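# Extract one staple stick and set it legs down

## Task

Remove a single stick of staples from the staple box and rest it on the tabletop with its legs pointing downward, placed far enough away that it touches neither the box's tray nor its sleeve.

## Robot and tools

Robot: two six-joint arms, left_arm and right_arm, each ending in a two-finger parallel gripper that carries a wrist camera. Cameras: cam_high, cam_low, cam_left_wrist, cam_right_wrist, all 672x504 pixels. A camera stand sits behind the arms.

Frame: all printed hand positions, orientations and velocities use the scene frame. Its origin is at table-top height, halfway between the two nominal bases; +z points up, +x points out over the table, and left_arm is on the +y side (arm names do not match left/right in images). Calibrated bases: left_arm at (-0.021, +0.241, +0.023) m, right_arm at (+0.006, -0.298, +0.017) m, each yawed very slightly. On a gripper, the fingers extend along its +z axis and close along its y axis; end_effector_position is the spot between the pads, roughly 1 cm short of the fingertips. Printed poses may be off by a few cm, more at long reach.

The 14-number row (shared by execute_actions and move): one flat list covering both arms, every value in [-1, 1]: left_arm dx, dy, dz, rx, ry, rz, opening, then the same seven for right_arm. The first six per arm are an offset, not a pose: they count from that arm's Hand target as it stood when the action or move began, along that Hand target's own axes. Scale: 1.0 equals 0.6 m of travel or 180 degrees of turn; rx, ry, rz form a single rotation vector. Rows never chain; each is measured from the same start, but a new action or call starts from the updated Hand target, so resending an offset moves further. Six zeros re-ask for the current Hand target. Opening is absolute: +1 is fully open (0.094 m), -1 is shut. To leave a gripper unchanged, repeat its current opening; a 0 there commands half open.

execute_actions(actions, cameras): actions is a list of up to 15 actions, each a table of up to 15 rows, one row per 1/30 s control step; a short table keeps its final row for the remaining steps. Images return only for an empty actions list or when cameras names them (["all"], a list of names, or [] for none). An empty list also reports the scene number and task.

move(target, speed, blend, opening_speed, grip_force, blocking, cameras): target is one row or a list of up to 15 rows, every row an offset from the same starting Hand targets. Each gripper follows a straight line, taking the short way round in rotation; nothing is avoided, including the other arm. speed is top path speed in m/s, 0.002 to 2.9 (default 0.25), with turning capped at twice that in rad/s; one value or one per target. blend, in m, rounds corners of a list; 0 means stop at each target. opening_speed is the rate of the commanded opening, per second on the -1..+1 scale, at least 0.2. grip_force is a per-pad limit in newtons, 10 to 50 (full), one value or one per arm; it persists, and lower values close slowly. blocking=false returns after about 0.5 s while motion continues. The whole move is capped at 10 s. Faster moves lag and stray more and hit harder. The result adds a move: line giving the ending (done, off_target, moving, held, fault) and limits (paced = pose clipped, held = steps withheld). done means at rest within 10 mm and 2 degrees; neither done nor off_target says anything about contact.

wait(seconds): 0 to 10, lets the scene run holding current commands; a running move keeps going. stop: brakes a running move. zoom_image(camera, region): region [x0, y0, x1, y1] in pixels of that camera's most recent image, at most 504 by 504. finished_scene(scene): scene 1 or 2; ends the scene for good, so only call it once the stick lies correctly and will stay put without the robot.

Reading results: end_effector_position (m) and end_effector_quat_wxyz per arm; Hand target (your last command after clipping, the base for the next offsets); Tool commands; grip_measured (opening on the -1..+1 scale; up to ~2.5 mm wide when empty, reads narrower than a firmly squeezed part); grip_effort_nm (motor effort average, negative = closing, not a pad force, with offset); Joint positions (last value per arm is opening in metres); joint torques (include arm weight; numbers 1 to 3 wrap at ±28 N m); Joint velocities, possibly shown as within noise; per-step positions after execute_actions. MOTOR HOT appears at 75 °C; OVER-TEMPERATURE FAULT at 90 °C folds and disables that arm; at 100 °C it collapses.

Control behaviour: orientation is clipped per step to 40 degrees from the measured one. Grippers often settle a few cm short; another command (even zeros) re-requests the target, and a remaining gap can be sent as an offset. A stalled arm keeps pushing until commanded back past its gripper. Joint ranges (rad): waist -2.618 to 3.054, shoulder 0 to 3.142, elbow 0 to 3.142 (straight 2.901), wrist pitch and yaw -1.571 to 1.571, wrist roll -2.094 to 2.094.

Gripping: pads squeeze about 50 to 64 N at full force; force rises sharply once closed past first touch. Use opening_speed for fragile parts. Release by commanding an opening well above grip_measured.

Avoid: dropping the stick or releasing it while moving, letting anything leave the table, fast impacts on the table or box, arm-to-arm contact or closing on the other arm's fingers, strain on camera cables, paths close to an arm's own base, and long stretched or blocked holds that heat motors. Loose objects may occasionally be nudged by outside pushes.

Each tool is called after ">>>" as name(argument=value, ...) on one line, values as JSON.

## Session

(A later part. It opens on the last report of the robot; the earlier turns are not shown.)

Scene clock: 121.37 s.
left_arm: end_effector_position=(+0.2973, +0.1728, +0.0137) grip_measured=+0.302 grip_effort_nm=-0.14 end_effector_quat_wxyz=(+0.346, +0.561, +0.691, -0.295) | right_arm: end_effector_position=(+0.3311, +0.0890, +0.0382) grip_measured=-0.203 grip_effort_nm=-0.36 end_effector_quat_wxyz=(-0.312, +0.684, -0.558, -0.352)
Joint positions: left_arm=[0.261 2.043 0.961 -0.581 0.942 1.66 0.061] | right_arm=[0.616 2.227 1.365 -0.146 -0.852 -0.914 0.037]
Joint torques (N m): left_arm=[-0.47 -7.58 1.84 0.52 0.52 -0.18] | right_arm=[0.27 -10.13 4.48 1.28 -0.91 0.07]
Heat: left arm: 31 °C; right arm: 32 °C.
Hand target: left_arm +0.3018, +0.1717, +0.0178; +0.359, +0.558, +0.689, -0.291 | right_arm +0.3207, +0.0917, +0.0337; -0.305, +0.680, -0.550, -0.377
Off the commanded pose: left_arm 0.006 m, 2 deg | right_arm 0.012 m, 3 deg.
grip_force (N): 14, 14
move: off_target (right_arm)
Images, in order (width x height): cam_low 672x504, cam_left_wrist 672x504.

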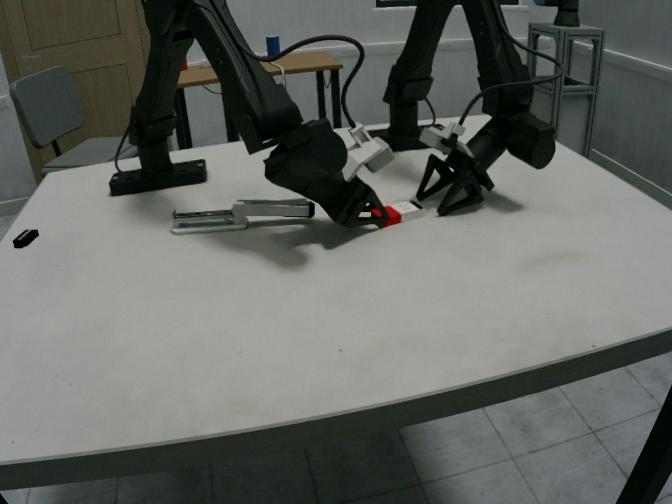

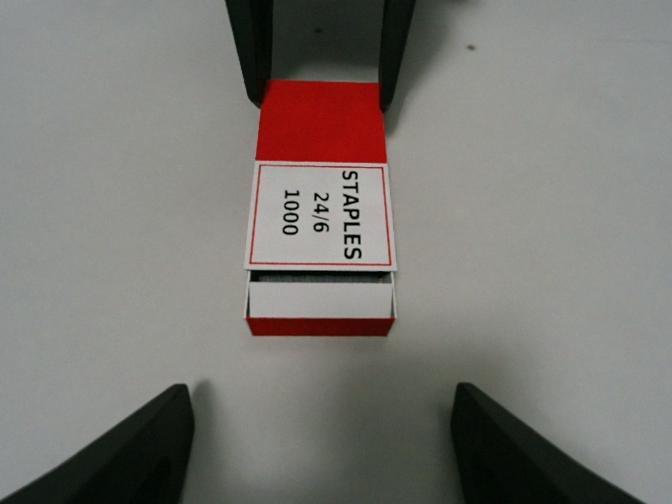

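>>> move(target=[[-0.0226,0,0.035,0,0,0,0.3,0,0,0,0,0,0,-0.27],[-0.0226,0,0.035,0,0,0,-0.05,0,0,0,0,0,0,-0.27]], speed=0.06, opening_speed=0.5, grip_force=[16,16], cameras=["cam_left_wrist","cam_low"])

>>> zoom_image(camera="cam_low", region=[340, 120, 500, 240])

Scene clock: 128.60 s.
left_arm: end_effector_position=(+0.3065, +0.1502, +0.0129) grip_measured=-0.048 grip_effort_nm=-0.15 end_effector_quat_wxyz=(+0.359, +0.552, +0.691, -0.299) | right_arm: end_effector_position=(+0.3311, +0.0890, +0.0382) grip_measured=-0.206 grip_effort_nm=-0.40 end_effector_quat_wxyz=(-0.312, +0.683, -0.558, -0.352)
Joint positions: left_arm=[0.19 2.037 0.925 -0.427 0.971 1.511 0.045] | right_arm=[0.616 2.227 1.365 -0.146 -0.852 -0.913 0.037]
Joint torques (N m): left_arm=[-0.8 -8.7 1.7 0.55 0.27 -0.15] | right_arm=[0.27 -10.14 4.49 1.28 -0.9 0.06]
Heat: left arm: 30 °C; right arm: 32 °C.
Hand target: left_arm +0.3070, +0.1473, +0.0169; +0.359, +0.558, +0.689, -0.291 | right_arm +0.3207, +0.0917, +0.0337; -0.305, +0.680, -0.550, -0.377
Off the commanded pose: left_arm 0.005 m, 1 deg | right_arm 0.012 m, 3 deg.
grip_force (N): 16, 16
move: off_target (right_arm)
Images, in order (width x height): cam_low 672x504, cam_left_wrist 672x504.

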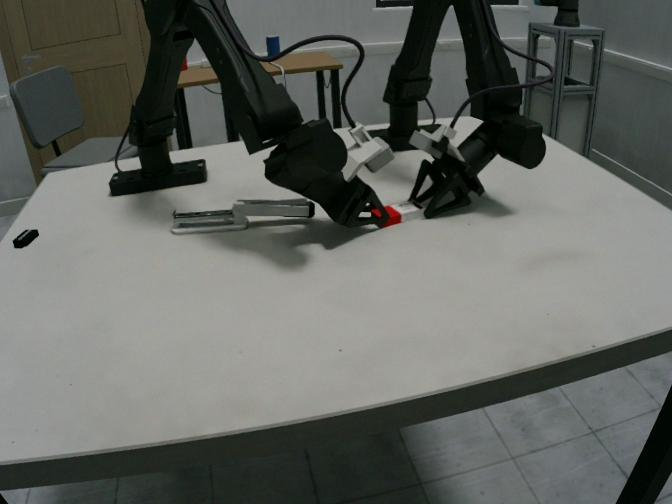

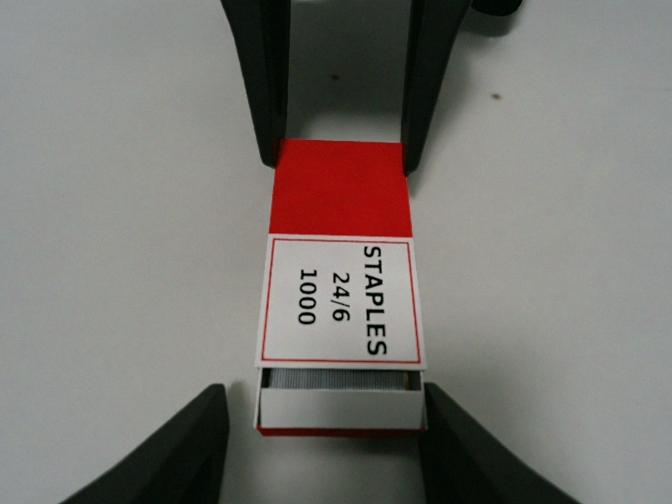

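Scaled by 3.150 from the camera's 672x504 image, which has a finer 960x720 frame.

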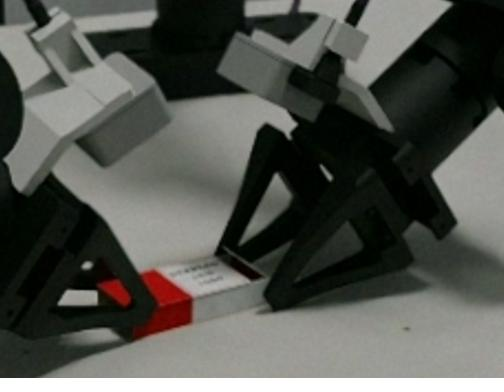

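>>> move(target=[[-0.002,-0.008,0.004,0,0,0,-0.05,0,0,0,0,0,0,-0.27],[-0.002,-0.008,0.004,0,0,0,-0.27,0,0,0,0,0,0,-0.27]], speed=0.05, opening_speed=0.3, cameras=["cam_left_wrist","cam_low"])

>>> zoom_image(camera="cam_low", region=[340, 120, 500, 240])

Scene clock: 134.43 s.
left_arm: end_effector_position=(+0.3037, +0.1473, +0.0125) grip_measured=-0.225 grip_effort_nm=-0.42 end_effector_quat_wxyz=(+0.361, +0.553, +0.690, -0.297) | right_arm: end_effector_position=(+0.3311, +0.0890, +0.0382) grip_measured=-0.206 grip_effort_nm=-0.40 end_effector_quat_wxyz=(-0.312, +0.683, -0.558, -0.352)
Joint positions: left_arm=[0.183 2.024 0.9 -0.396 0.971 1.497 0.036] | right_arm=[0.616 2.227 1.365 -0.146 -0.852 -0.913 0.037]
Joint torques (N m): left_arm=[-1.05 -8.68 1.42 0.51 0.27 -0.16] | right_arm=[0.25 -10.14 4.49 1.28 -0.9 0.06]
Heat: left arm: 30 °C; right arm: 32 °C.
Hand target: left_arm +0.3028, +0.1437, +0.0165; +0.359, +0.558, +0.689, -0.291 | right_arm +0.3207, +0.0917, +0.0337; -0.305, +0.680, -0.550, -0.377
Off the commanded pose: left_arm 0.005 m, 1 deg | right_arm 0.012 m, 3 deg.
grip_force (N): 16, 16
move: off_target (right_arm)
Images, in order (width x height): cam_low 672x504, cam_left_wrist 672x504.

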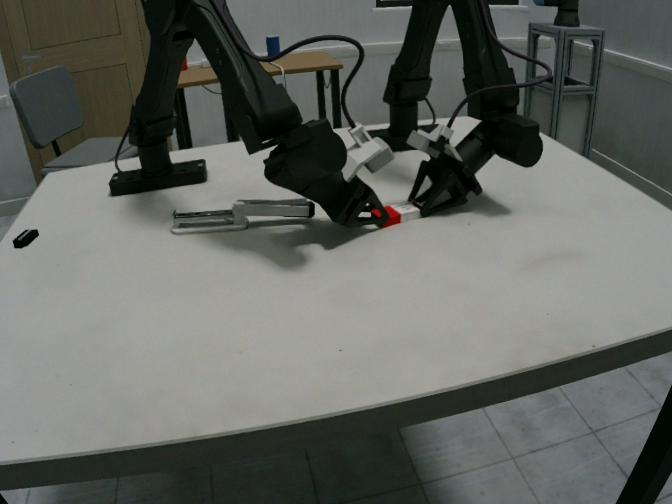

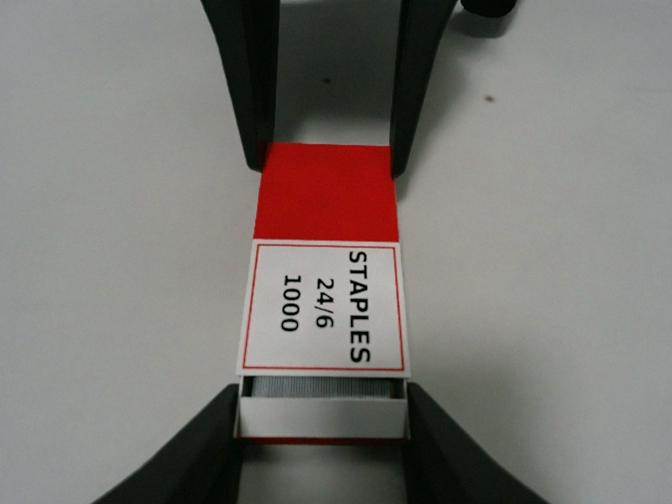

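Scaled by 3.150 from the camera's 672x504 image, which has a finer 960x720 frame.

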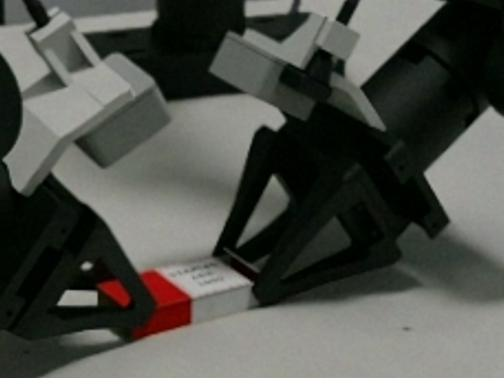

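>>> move(target=[0.0574,0,-0.082,0,0,0,-0.27,0,0,0,0,0,0,-0.24], speed=0.05, grip_force=[18,11], cameras=["cam_left_wrist","cam_low","cam_right_wrist"])

>>> zoom_image(camera="cam_low", region=[340, 120, 500, 240])

Scene clock: 138.70 s.
left_arm: end_effector_position=(+0.2867, +0.1946, +0.0160) grip_measured=-0.227 grip_effort_nm=-0.46 end_effector_quat_wxyz=(+0.360, +0.552, +0.691, -0.298) | right_arm: end_effector_position=(+0.3238, +0.0952, +0.0405) grip_measured=-0.206 grip_effort_nm=-0.31 end_effector_quat_wxyz=(-0.310, +0.685, -0.551, -0.362)
Joint positions: left_arm=[0.352 2.052 0.961 -0.675 0.959 1.79 0.036] | right_arm=[0.631 2.227 1.365 -0.141 -0.867 -0.903 0.037]
Joint torques (N m): left_arm=[1.36 -5.81 4.27 -0.15 0.3 0.24] | right_arm=[-0.36 -10.14 4.4 1.27 -0.74 -0.03]
Heat: left arm: 30 °C; right arm: 32 °C.
Hand target: left_arm +0.2903, +0.2024, +0.0164; +0.359, +0.558, +0.689, -0.291 | right_arm +0.3207, +0.0917, +0.0337; -0.305, +0.680, -0.550, -0.377
Off the commanded pose: left_arm 0.009 m, 1 deg | right_arm 0.008 m, 2 deg.
grip_force (N): 18, 11
move: done
Images, in order (width x height): cam_low 672x504, cam_left_wrist 672x504, cam_right_wrist 672x504.

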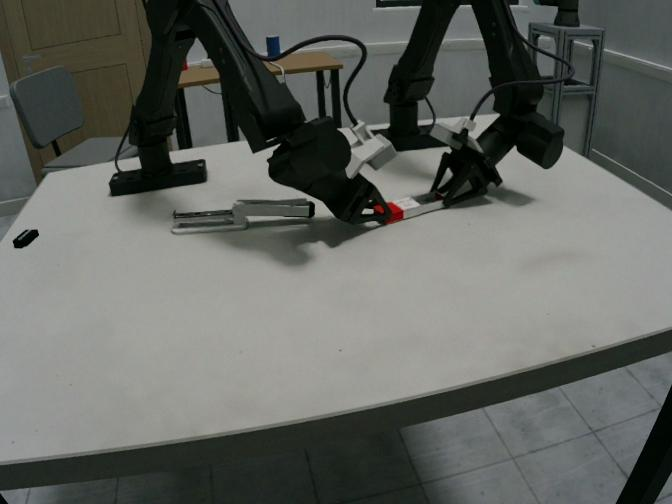

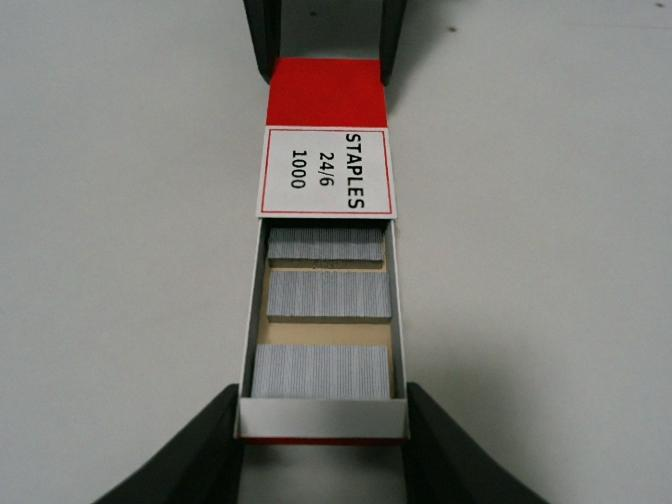

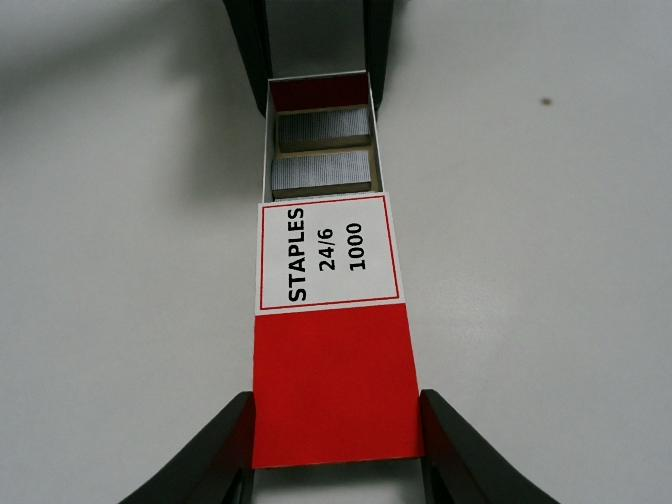

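Scaled by 3.150 from the camera's 672x504 image, which has a finer 960x720 frame.

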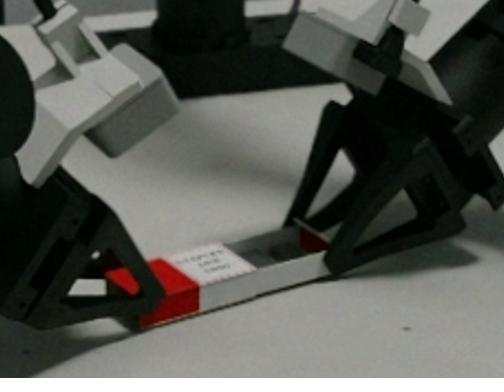

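>>> zoom_image(camera="cam_left_wrist", region=[230, 200, 420, 450])

>>> zoom_image(camera="cam_right_wrist", region=[240, 60, 400, 220])

Scaled by 2.016 from the camera's 672x504 image, which has a finer 960x720 frame.

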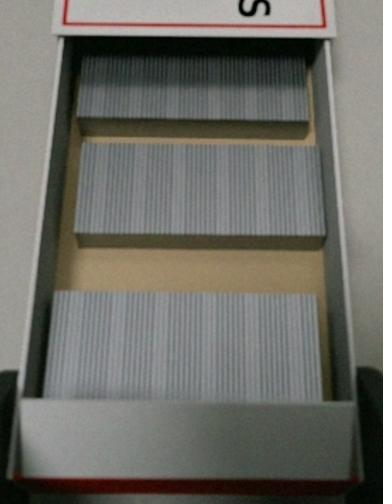

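Scaled by 3.150 from the camera's 672x504 image, which has a finer 960x720 frame.

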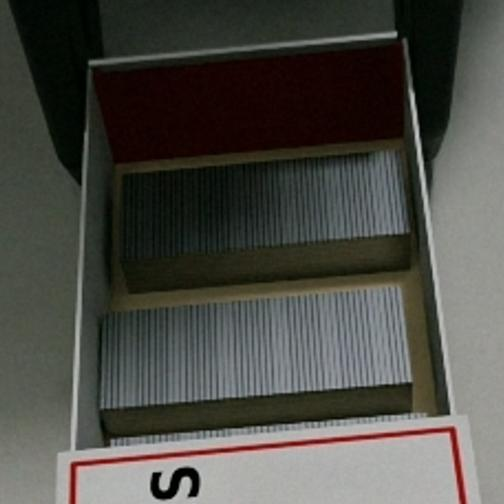

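>>> move(target=[[0.0115,0,-0.0164,0,0,0,-0.27,0,0,0,0,0,0,-0.24],[0.0055,0,-0.002,0,0,0,-0.27,0.005,0,0.003,0,0,0,-0.24]], speed=0.05, cameras=["cam_left_wrist","cam_low"])

>>> zoom_image(camera="cam_low", region=[340, 120, 500, 240])

Scene clock: 162.77 s.
left_arm: end_effector_position=(+0.2839, +0.2044, +0.0148) grip_measured=-0.227 grip_effort_nm=-0.46 end_effector_quat_wxyz=(+0.356, +0.552, +0.692, -0.299) | right_arm: end_effector_position=(+0.3232, +0.0955, +0.0410) grip_measured=-0.206 grip_effort_nm=-0.31 end_effector_quat_wxyz=(-0.310, +0.684, -0.550, -0.364)
Joint positions: left_arm=[0.384 2.07 0.986 -0.733 0.945 1.847 0.036] | right_arm=[0.631 2.227 1.365 -0.141 -0.872 -0.903 0.037]
Joint torques (N m): left_arm=[-0.66 -6.39 2.89 0.25 0.35 -0.09] | right_arm=[-0.5 -9.52 4.12 1.37 -0.68 -0.03]
Heat: left arm: 31 °C; right arm: 33 °C.
Hand target: left_arm +0.2897, +0.2052, +0.0144; +0.359, +0.558, +0.689, -0.291 | right_arm +0.3207, +0.0917, +0.0302; -0.305, +0.680, -0.550, -0.377
Off the commanded pose: left_arm 0.006 m, 1 deg | right_arm 0.012 m, 2 deg.
grip_force (N): 18, 11
move: off_target (right_arm)
Images, in order (width x height): cam_low 672x504, cam_left_wrist 672x504.

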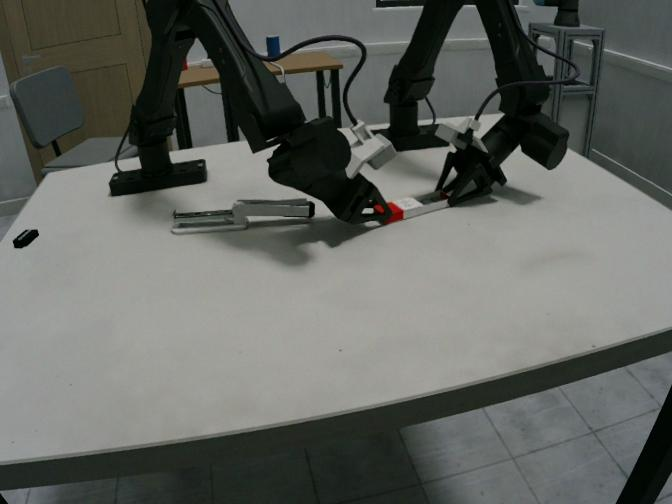

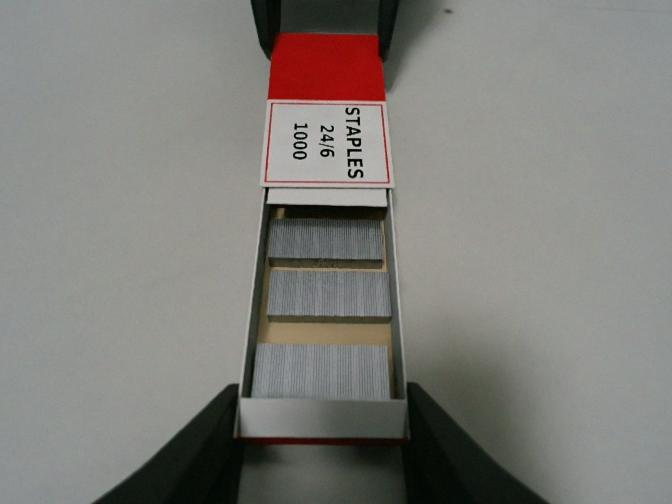

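Scaled by 3.150 from the camera's 672x504 image, which has a finer 960x720 frame.

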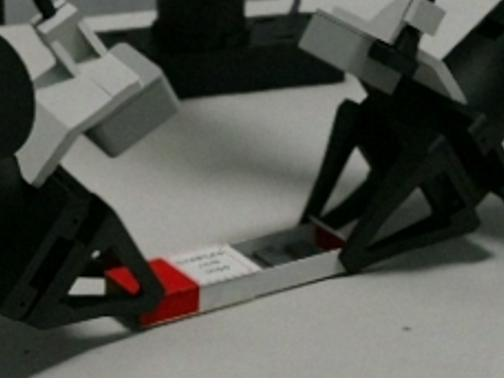

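>>> move(target=[[0,0,0,0,0,0,-0.27,0,0,0,0,0,0,0.1],[0.005,0,0.0035,0,0,0,-0.27,0,0,0,0,0,0,0.1],[0.005,0,0.0035,0,0,0,0.0,0,0,0,0,0,0,0.1]], speed=0.03, opening_speed=0.6, cameras=["cam_left_wrist"])

>>> zoom_image(camera="cam_left_wrist", region=[230, 170, 420, 450])

Scene clock: 168.43 s.
left_arm: end_effector_position=(+0.2851, +0.2054, +0.0133) grip_measured=-0.002 grip_effort_nm=0.10 end_effector_quat_wxyz=(+0.356, +0.555, +0.692, -0.295) | right_arm: end_effector_position=(+0.3232, +0.0955, +0.0410) grip_measured=+0.098 grip_effort_nm=0.12 end_effector_quat_wxyz=(-0.310, +0.684, -0.550, -0.364)
Joint positions: left_arm=[0.384 2.072 0.986 -0.723 0.941 1.846 0.047] | right_arm=[0.631 2.227 1.365 -0.141 -0.872 -0.903 0.052]
Joint torques (N m): left_arm=[-0.87 -5.59 2.7 0.27 0.39 -0.09] | right_arm=[-0.5 -9.52 4.15 1.37 -0.68 -0.03]
Heat: left arm: 31 °C; right arm: 33 °C.
Hand target: left_arm +0.2897, +0.2052, +0.0107; +0.359, +0.558, +0.689, -0.291 | right_arm +0.3207, +0.0917, +0.0302; -0.305, +0.680, -0.550, -0.377
Off the commanded pose: left_arm 0.005 m, 1 deg | right_arm 0.012 m, 2 deg.
grip_force (N): 18, 11
move: off_target (right_arm)
Images, in order (width x height): cam_left_wrist 672x504.

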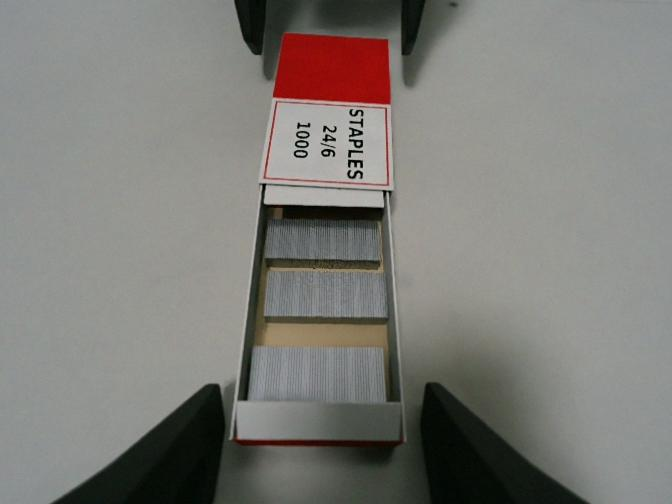

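Scaled by 1.800 from the camera's 672x504 image, which has a finer 960x720 frame.

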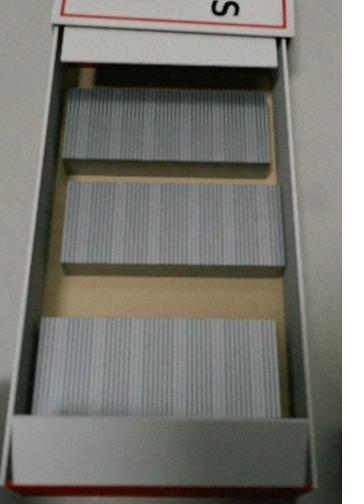

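>>> move(target=[[-0.042,0,-0.172,0,0,0,0.0,-0.055,0,-0.1325,0,0,0,0.1],[-0.169,-0.012,-0.049,-0.317,0.132,-0.378,0.0,-0.055,0,-0.1325,0,0,0,0.1]], speed=0.2, grip_force=[50,50], cameras=["all"])

>>> zoom_image(camera="cam_left_wrist", region=[200, 200, 500, 425])

Scene clock: 185.33 s.
left_arm: end_effector_position=(+0.2822, +0.1685, +0.0988) grip_measured=-0.002 grip_effort_nm=0.10 end_effector_quat_wxyz=(+0.205, -0.074, +0.976, +0.010) | right_arm: end_effector_position=(+0.3336, +0.0350, +0.0687) grip_measured=+0.098 grip_effort_nm=0.12 end_effector_quat_wxyz=(-0.284, +0.674, -0.578, -0.361)
Joint positions: left_arm=[-0.331 1.414 0.879 -0.663 -0.181 -0.458 0.047] | right_arm=[0.502 2.116 1.365 -0.436 -0.898 -1.052 0.052]
Joint torques (N m): left_arm=[-0.59 -3.34 7.43 0.68 -0.27 -0.14] | right_arm=[-0.05 -14.15 8.31 0.54 -1.04 -0.19]
Heat: left arm: 31 °C; right arm: 35 °C.
Hand target: left_arm +0.2897, +0.1705, +0.1107; +0.216, -0.085, +0.972, +0.018 | right_arm +0.3311, +0.0428, +0.1003; -0.305, +0.680, -0.550, -0.377
Off the commanded pose: left_arm 0.014 m, 2 deg | right_arm 0.033 m, 4 deg.
move: off_target (left_arm, right_arm)

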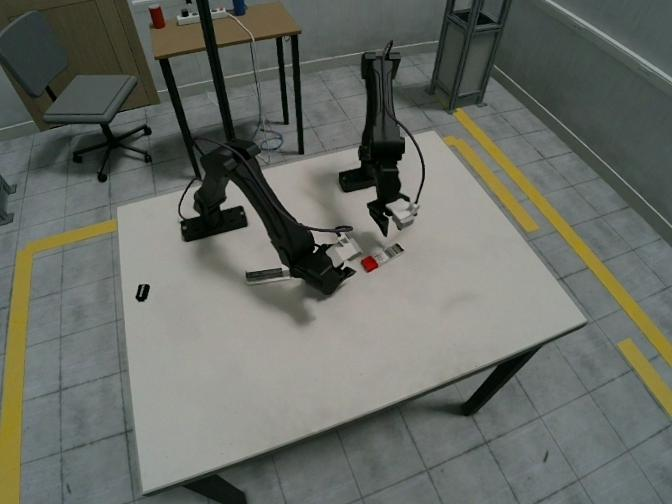

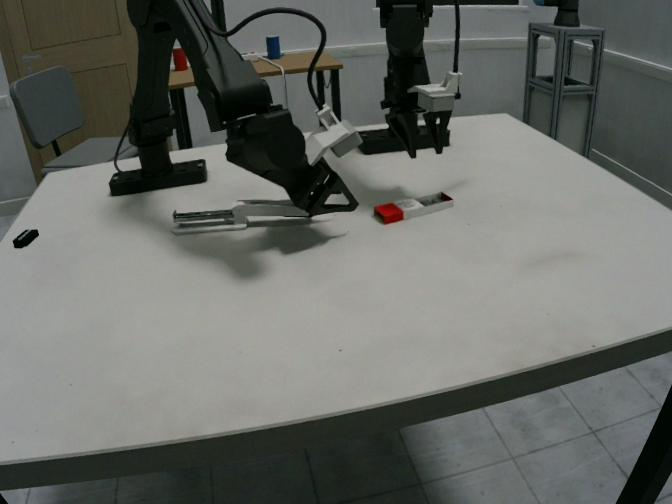

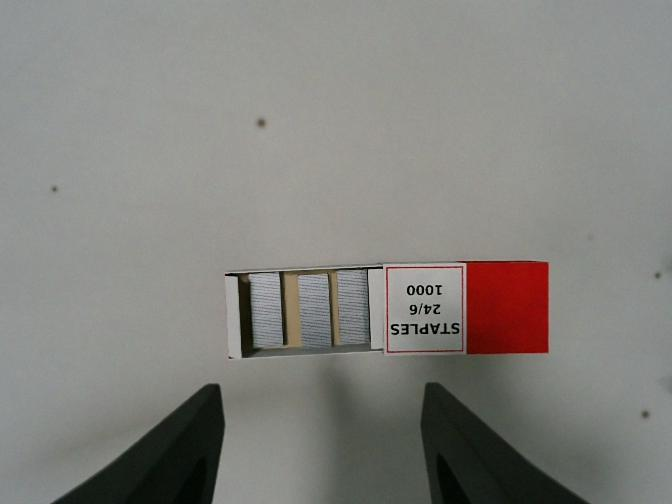

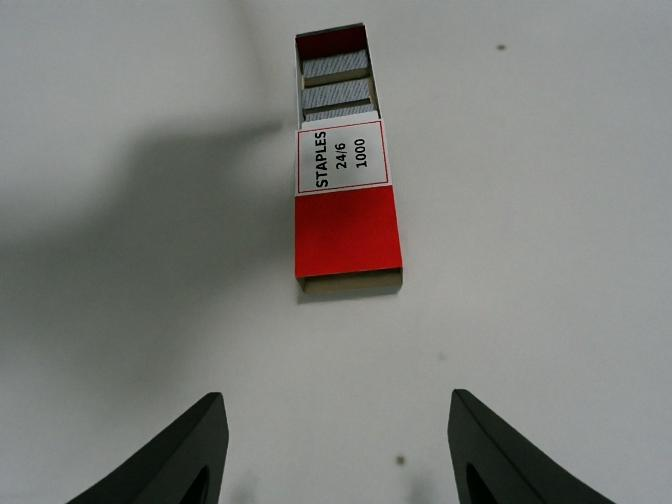

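Scaled by 1.680 from the camera's 672x504 image, which has a finer 960x720 frame.

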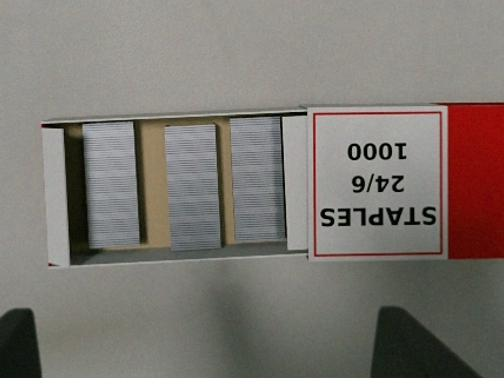

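>>> move(target=[0.0468,0.0457,0.061,0,0,0,-0.58,0,0,0,0,0,0,0.1], speed=0.12, cameras=["cam_left_wrist"])

>>> zoom_image(camera="cam_left_wrist", region=[200, 200, 500, 425])

Scene clock: 198.30 s.
left_arm: end_effector_position=(+0.2649, +0.1979, +0.0581) grip_measured=-0.578 grip_effort_nm=-0.14 end_effector_quat_wxyz=(+0.188, -0.085, +0.978, +0.028) | right_arm: end_effector_position=(+0.3336, +0.0350, +0.0687) grip_measured=+0.098 grip_effort_nm=0.13 end_effector_quat_wxyz=(-0.284, +0.674, -0.578, -0.361)
Joint positions: left_arm=[-0.254 1.414 0.717 -0.535 -0.181 -0.408 0.02] | right_arm=[0.502 2.116 1.365 -0.436 -0.898 -1.052 0.052]
Joint torques (N m): left_arm=[0.72 -4.92 3.4 1.42 -0.01 0.09] | right_arm=[-0.03 -14.16 8.32 0.54 -1.04 -0.2]
Heat: left arm: 32 °C; right arm: 37 °C.
Hand target: left_arm +0.2752, +0.1957, +0.0656; +0.216, -0.085, +0.972, +0.018 | right_arm +0.3311, +0.0428, +0.1003; -0.305, +0.680, -0.550, -0.377
Off the commanded pose: left_arm 0.013 m, 3 deg | right_arm 0.033 m, 4 deg.
move: off_target (left_arm, right_arm)
Images, in order (width x height): cam_left_wrist 672x504.

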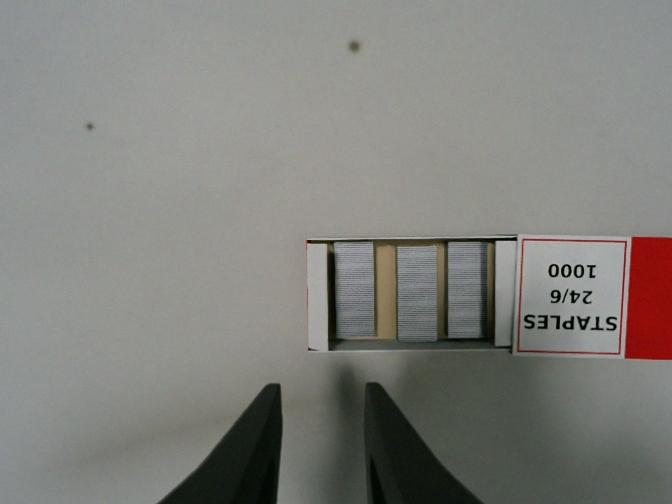

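Scaled by 1.680 from the camera's 672x504 image, which has a finer 960x720 frame.

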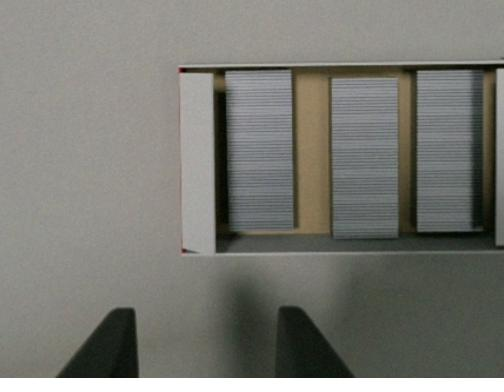

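>>> move(target=[0.0107,-0.0162,0.0465,0,0,0,-0.65,0,0,0,0,0,0,0.1], speed=0.08, cameras=["cam_left_wrist","cam_low"])

>>> zoom_image(camera="cam_left_wrist", region=[200, 250, 500, 475])

Scene clock: 207.17 s.
left_arm: end_effector_position=(+0.2744, +0.1920, +0.0358) grip_measured=-0.648 grip_effort_nm=-0.14 end_effector_quat_wxyz=(+0.196, -0.080, +0.977, +0.025) | right_arm: end_effector_position=(+0.3336, +0.0350, +0.0687) grip_measured=+0.098 grip_effort_nm=0.13 end_effector_quat_wxyz=(-0.284, +0.674, -0.578, -0.361)
Joint positions: left_arm=[-0.265 1.495 0.679 -0.399 -0.181 -0.408 0.017] | right_arm=[0.502 2.116 1.365 -0.436 -0.898 -1.052 0.052]
Joint torques (N m): left_arm=[-0.85 -3.3 3.21 1.46 -0.09 -0.13] | right_arm=[-0.03 -14.15 8.34 0.54 -1.04 -0.19]
Heat: left arm: 31 °C; right arm: 39 °C.
Hand target: left_arm +0.2828, +0.1871, +0.0376; +0.216, -0.085, +0.972, +0.018 | right_arm +0.3311, +0.0428, +0.1003; -0.305, +0.680, -0.550, -0.377
Off the commanded pose: left_arm 0.010 m, 3 deg | right_arm 0.033 m, 4 deg.
move: off_target (left_arm, right_arm)
Images, in order (width x height): cam_low 672x504, cam_left_wrist 672x504.

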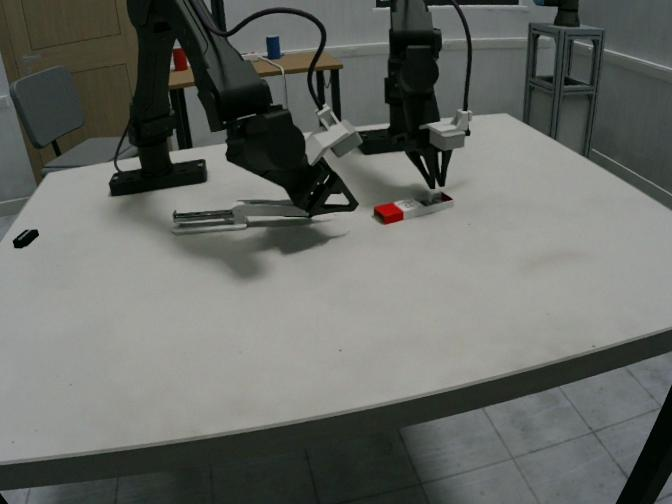

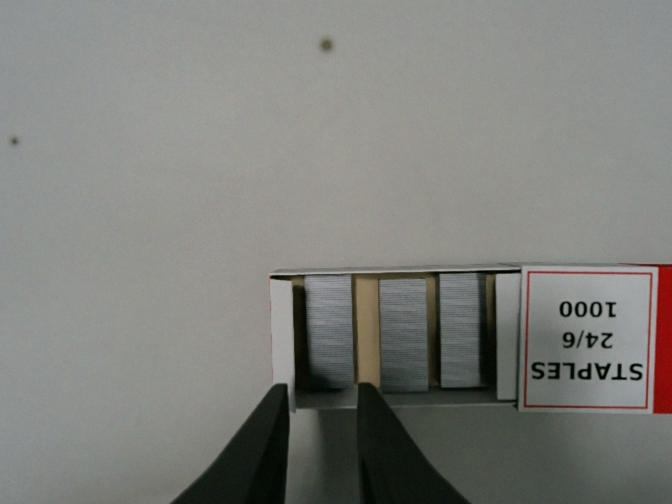

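Scaled by 1.680 from the camera's 672x504 image, which has a finer 960x720 frame.

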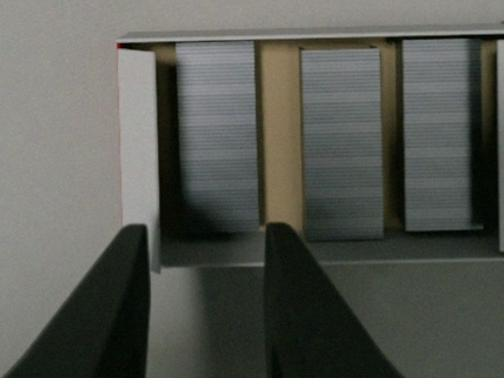

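>>> move(target=[0.0052,-0.0042,0.0307,0,0,0,-0.65,0,0,0,0,0,0,0.1], speed=0.05, cameras=["cam_left_wrist","cam_low"])

>>> zoom_image(camera="cam_left_wrist", region=[200, 250, 500, 475])

>>> zoom_image(camera="cam_low", region=[360, 120, 520, 240])

Scene clock: 214.50 s.
left_arm: end_effector_position=(+0.2803, +0.1903, +0.0180) grip_measured=-0.648 grip_effort_nm=-0.14 end_effector_quat_wxyz=(+0.196, -0.080, +0.977, +0.025) | right_arm: end_effector_position=(+0.3336, +0.0350, +0.0687) grip_measured=+0.098 grip_effort_nm=0.12 end_effector_quat_wxyz=(-0.284, +0.674, -0.578, -0.361)
Joint positions: left_arm=[-0.265 1.569 0.662 -0.308 -0.181 -0.408 0.017] | right_arm=[0.502 2.116 1.365 -0.436 -0.898 -1.052 0.052]
Joint torques (N m): left_arm=[-0.77 -3.73 2.96 1.47 -0.1 -0.15] | right_arm=[-0.02 -14.16 8.34 0.54 -1.05 -0.19]
Heat: left arm: 31 °C; right arm: 40 °C.
Hand target: left_arm +0.2881, +0.1854, +0.0196; +0.216, -0.085, +0.972, +0.018 | right_arm +0.3311, +0.0428, +0.1003; -0.305, +0.680, -0.550, -0.377
Off the commanded pose: left_arm 0.009 m, 3 deg | right_arm 0.033 m, 4 deg.
move: off_target (left_arm, right_arm)
Images, in order (width x height): cam_low 672x504, cam_left_wrist 672x504.

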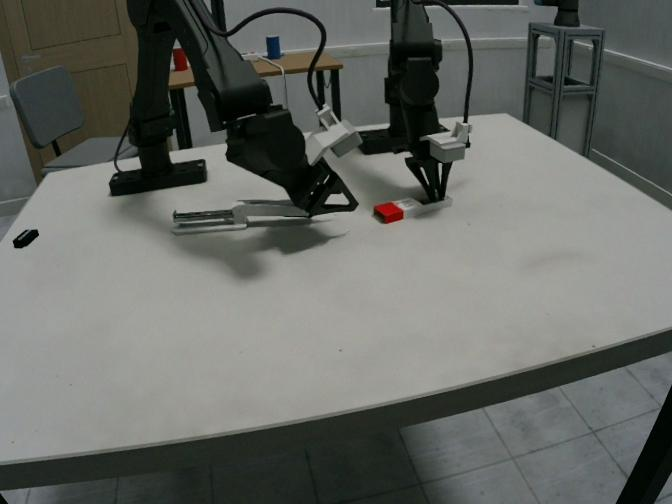

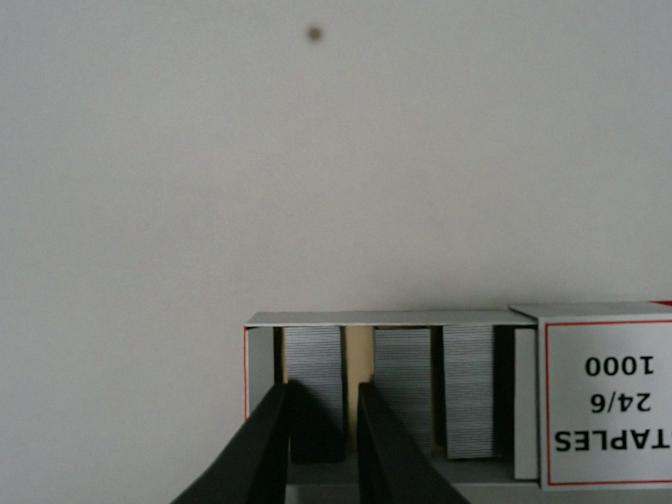

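Scaled by 1.680 from the camera's 672x504 image, which has a finer 960x720 frame.

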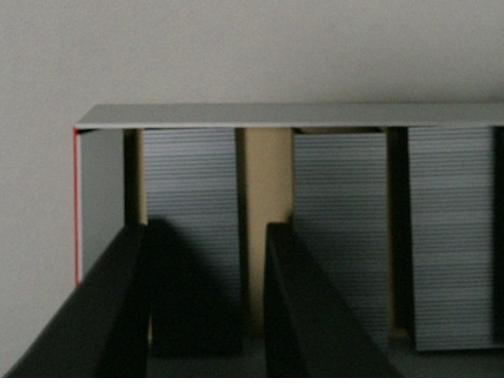

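Scaled by 3.150 from the camera's 672x504 image, which has a finer 960x720 frame.

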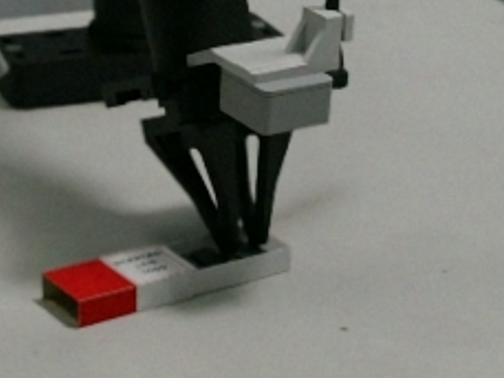

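>>> move(target=[0.0035,0.003,0.0076,0,0,0,-0.63,0,0,0,0,0,0,0.1], speed=0.04, cameras=["cam_left_wrist"])

>>> zoom_image(camera="cam_left_wrist", region=[200, 275, 500, 500])

Scene clock: 223.33 s.
left_arm: end_effector_position=(+0.2798, +0.1905, +0.0130) grip_measured=-0.632 grip_effort_nm=0.10 end_effector_quat_wxyz=(+0.197, -0.080, +0.977, +0.024) | right_arm: end_effector_position=(+0.3336, +0.0350, +0.0687) grip_measured=+0.098 grip_effort_nm=0.12 end_effector_quat_wxyz=(-0.284, +0.674, -0.578, -0.361)
Joint positions: left_arm=[-0.265 1.581 0.648 -0.281 -0.181 -0.408 0.017] | right_arm=[0.502 2.116 1.365 -0.436 -0.898 -1.052 0.052]
Joint torques (N m): left_arm=[-0.1 -3.69 2.95 1.43 -0.08 -0.06] | right_arm=[-0.03 -14.16 8.31 0.54 -1.05 -0.19]
Heat: left arm: 31 °C; right arm: 40 °C.
Hand target: left_arm +0.2878, +0.1872, +0.0146; +0.216, -0.085, +0.972, +0.018 | right_arm +0.3311, +0.0428, +0.1003; -0.305, +0.680, -0.550, -0.377
Off the commanded pose: left_arm 0.009 m, 2 deg | right_arm 0.033 m, 4 deg.
move: off_target (right_arm)
Images, in order (width x height): cam_left_wrist 672x504.

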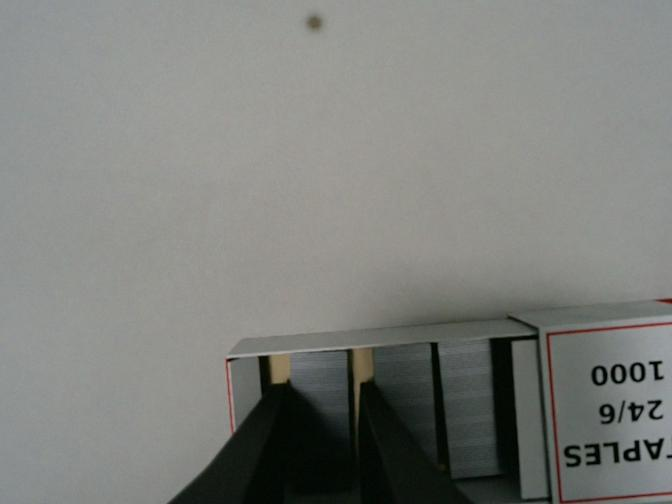

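Scaled by 1.680 from the camera's 672x504 image, which has a finer 960x720 frame.

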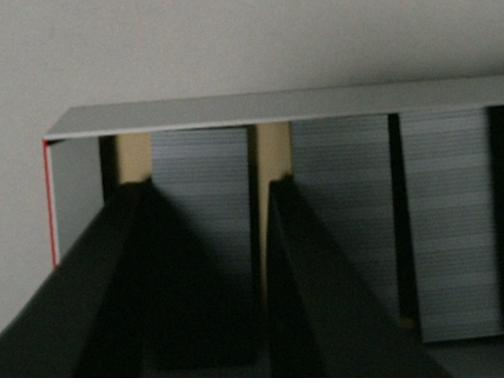

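>>> move(target=[0,0,0,0,0,0,-0.82,0,0,0,0,0,0,0.1], opening_speed=0.3, grip_force=[16,50], cameras=["cam_left_wrist"])

>>> zoom_image(camera="cam_left_wrist", region=[200, 275, 500, 500])

Scene clock: 226.97 s.
left_arm: end_effector_position=(+0.2798, +0.1905, +0.0130) grip_measured=-0.722 grip_effort_nm=-0.42 end_effector_quat_wxyz=(+0.197, -0.080, +0.977, +0.024) | right_arm: end_effector_position=(+0.3336, +0.0350, +0.0687) grip_measured=+0.098 grip_effort_nm=0.12 end_effector_quat_wxyz=(-0.284, +0.674, -0.578, -0.361)
Joint positions: left_arm=[-0.265 1.581 0.648 -0.281 -0.181 -0.408 0.013] | right_arm=[0.502 2.116 1.365 -0.436 -0.898 -1.052 0.052]
Joint torques (N m): left_arm=[-0.17 -3.73 2.84 1.48 -0.06 -0.08] | right_arm=[-0.02 -14.16 8.34 0.53 -1.05 -0.19]
Heat: left arm: 31 °C; right arm: 41 °C.
Hand target: left_arm +0.2878, +0.1872, +0.0146; +0.216, -0.085, +0.972, +0.018 | right_arm +0.3311, +0.0428, +0.1003; -0.305, +0.680, -0.550, -0.377
Off the commanded pose: left_arm 0.009 m, 2 deg | right_arm 0.033 m, 4 deg.
grip_force (N): 16, 50
move: off_target (right_arm)
Images, in order (width x height): cam_left_wrist 672x504.

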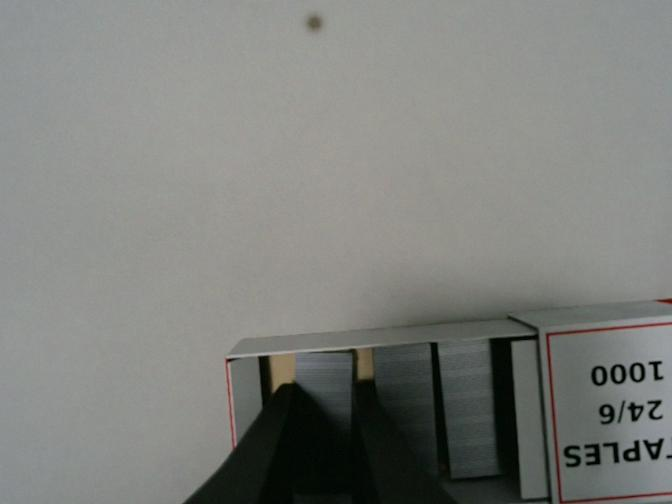

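Scaled by 1.680 from the camera's 672x504 image, which has a finer 960x720 frame.

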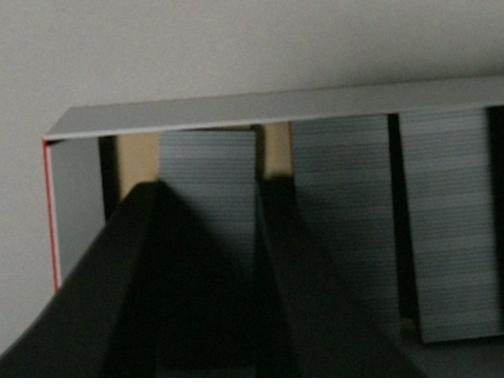

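>>> move(target=[[-0.0423,0,-0.0907,0,0,0,-0.82,0,0,0,0,0,0,0.1],[-0.117,0.273,-0.056,0,0,0,-0.82,0,0,0,0,0,0,0.1]], speed=[0.06,0.14], blend=[0.01,0], cameras=["cam_left_wrist","cam_low"])

>>> zoom_image(camera="cam_low", region=[360, 120, 540, 240])

Scene clock: 234.27 s.
left_arm: end_effector_position=(+0.2948, +0.3561, +0.0623) grip_measured=-0.722 grip_effort_nm=-0.43 end_effector_quat_wxyz=(+0.198, -0.098, +0.975, +0.021) | right_arm: end_effector_position=(+0.3336, +0.0350, +0.0687) grip_measured=+0.098 grip_effort_nm=0.13 end_effector_quat_wxyz=(-0.284, +0.674, -0.578, -0.361)
Joint positions: left_arm=[0.394 1.549 0.845 -0.471 0.069 0.169 0.013] | right_arm=[0.502 2.116 1.365 -0.436 -0.898 -1.052 0.052]
Joint torques (N m): left_arm=[0.23 -4.1 7.08 0.95 0.16 0.11] | right_arm=[-0.02 -14.15 8.34 0.54 -1.04 -0.19]
Heat: left arm: 31 °C; right arm: 41 °C.
Hand target: left_arm +0.3080, +0.3572, +0.0745; +0.216, -0.085, +0.972, +0.018 | right_arm +0.3311, +0.0428, +0.1003; -0.305, +0.680, -0.550, -0.377
Off the commanded pose: left_arm 0.018 m, 3 deg | right_arm 0.033 m, 4 deg.
grip_force (N): 16, 50
move: off_target (left_arm, right_arm)
Images, in order (width x height): cam_low 672x504, cam_left_wrist 672x504.

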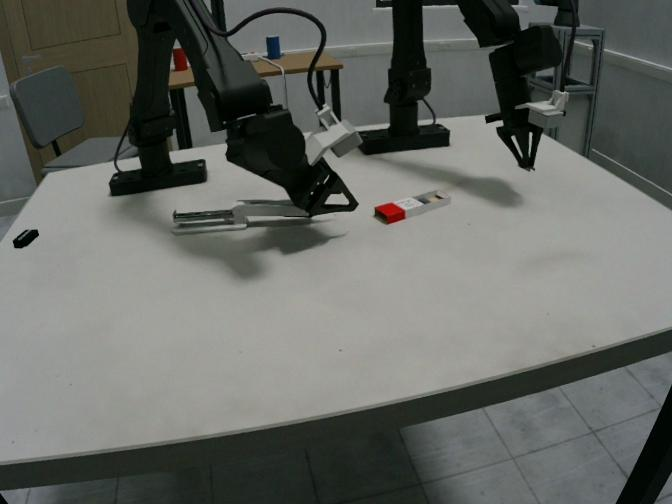

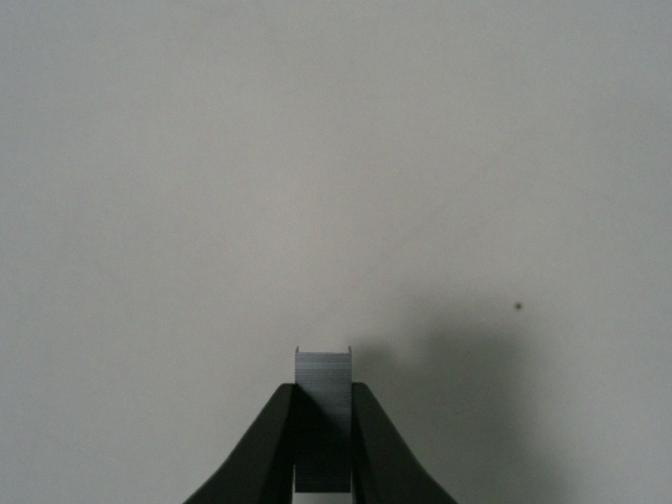

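Scaled by 2.800 from the camera's 672x504 image, which has a finer 960x720 frame.

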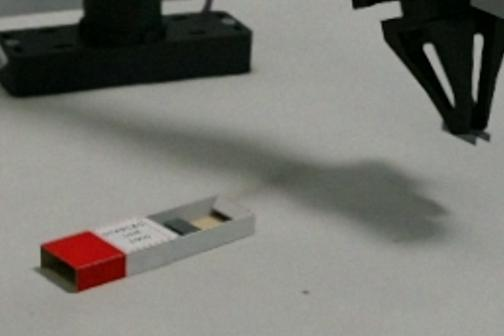

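>>> move(target=[0.0342,0,0.0732,0,0,0,-0.82,0,0,0,0,0,0,0.1], speed=0.08, cameras=["cam_left_wrist","cam_low"])

>>> zoom_image(camera="cam_low", region=[480, 150, 580, 225])

>>> zoom_image(camera="cam_left_wrist", region=[260, 310, 400, 415])

Scene clock: 238.67 s.
left_arm: end_effector_position=(+0.2975, +0.3572, +0.0233) grip_measured=-0.722 grip_effort_nm=-0.42 end_effector_quat_wxyz=(+0.193, -0.098, +0.976, +0.019) | right_arm: end_effector_position=(+0.3336, +0.0350, +0.0687) grip_measured=+0.098 grip_effort_nm=0.12 end_effector_quat_wxyz=(-0.284, +0.674, -0.578, -0.361)
Joint positions: left_arm=[0.394 1.656 0.78 -0.311 0.069 0.169 0.013] | right_arm=[0.502 2.116 1.365 -0.436 -0.898 -1.052 0.052]
Joint torques (N m): left_arm=[0.34 -4.57 3.12 1.52 0.2 0.11] | right_arm=[-0.05 -14.15 8.32 0.54 -1.05 -0.2]
Heat: left arm: 31 °C; right arm: 42 °C.
Hand target: left_arm +0.3081, +0.3571, +0.0260; +0.216, -0.085, +0.972, +0.018 | right_arm +0.3311, +0.0428, +0.1003; -0.305, +0.680, -0.550, -0.377
Off the commanded pose: left_arm 0.011 m, 3 deg | right_arm 0.033 m, 4 deg.
grip_force (N): 16, 50
move: off_target (left_arm, right_arm)
Images, in order (width x height): cam_low 672x504, cam_left_wrist 672x504.

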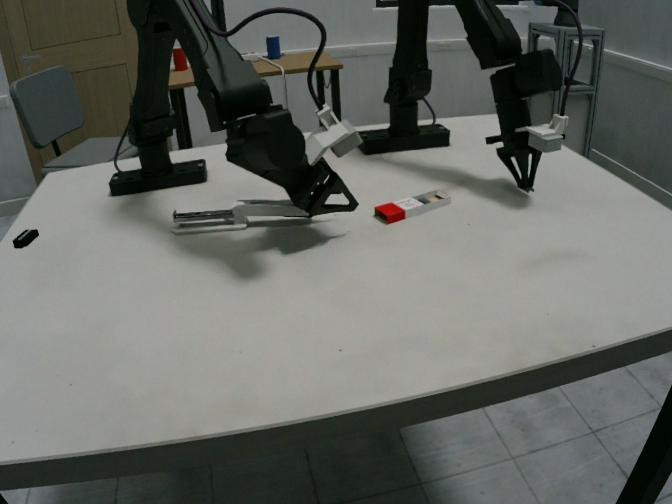

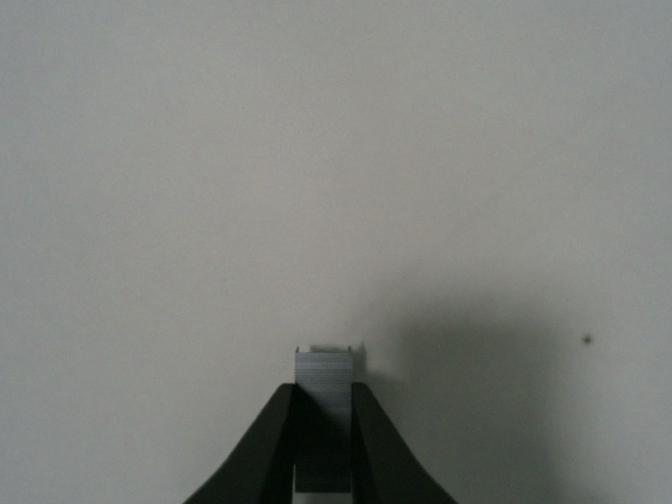

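Scaled by 5.040 from the camera's 672x504 image, which has a finer 960x720 frame.

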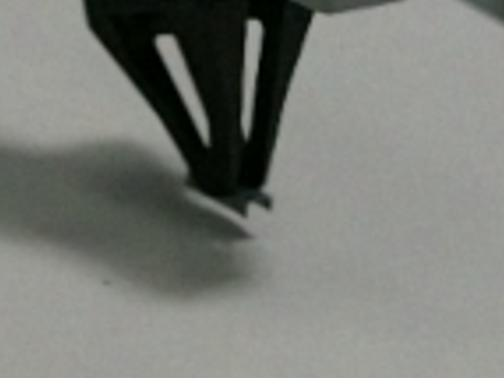

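Scaled by 3.600 from the camera's 672x504 image, which has a finer 960x720 frame.

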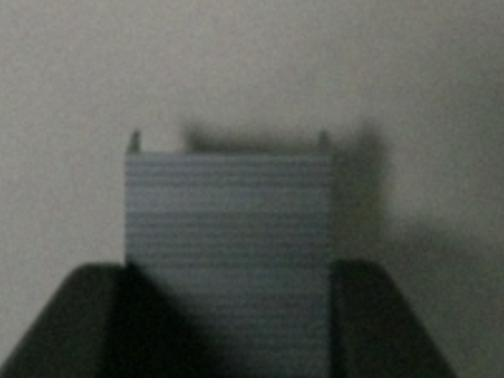

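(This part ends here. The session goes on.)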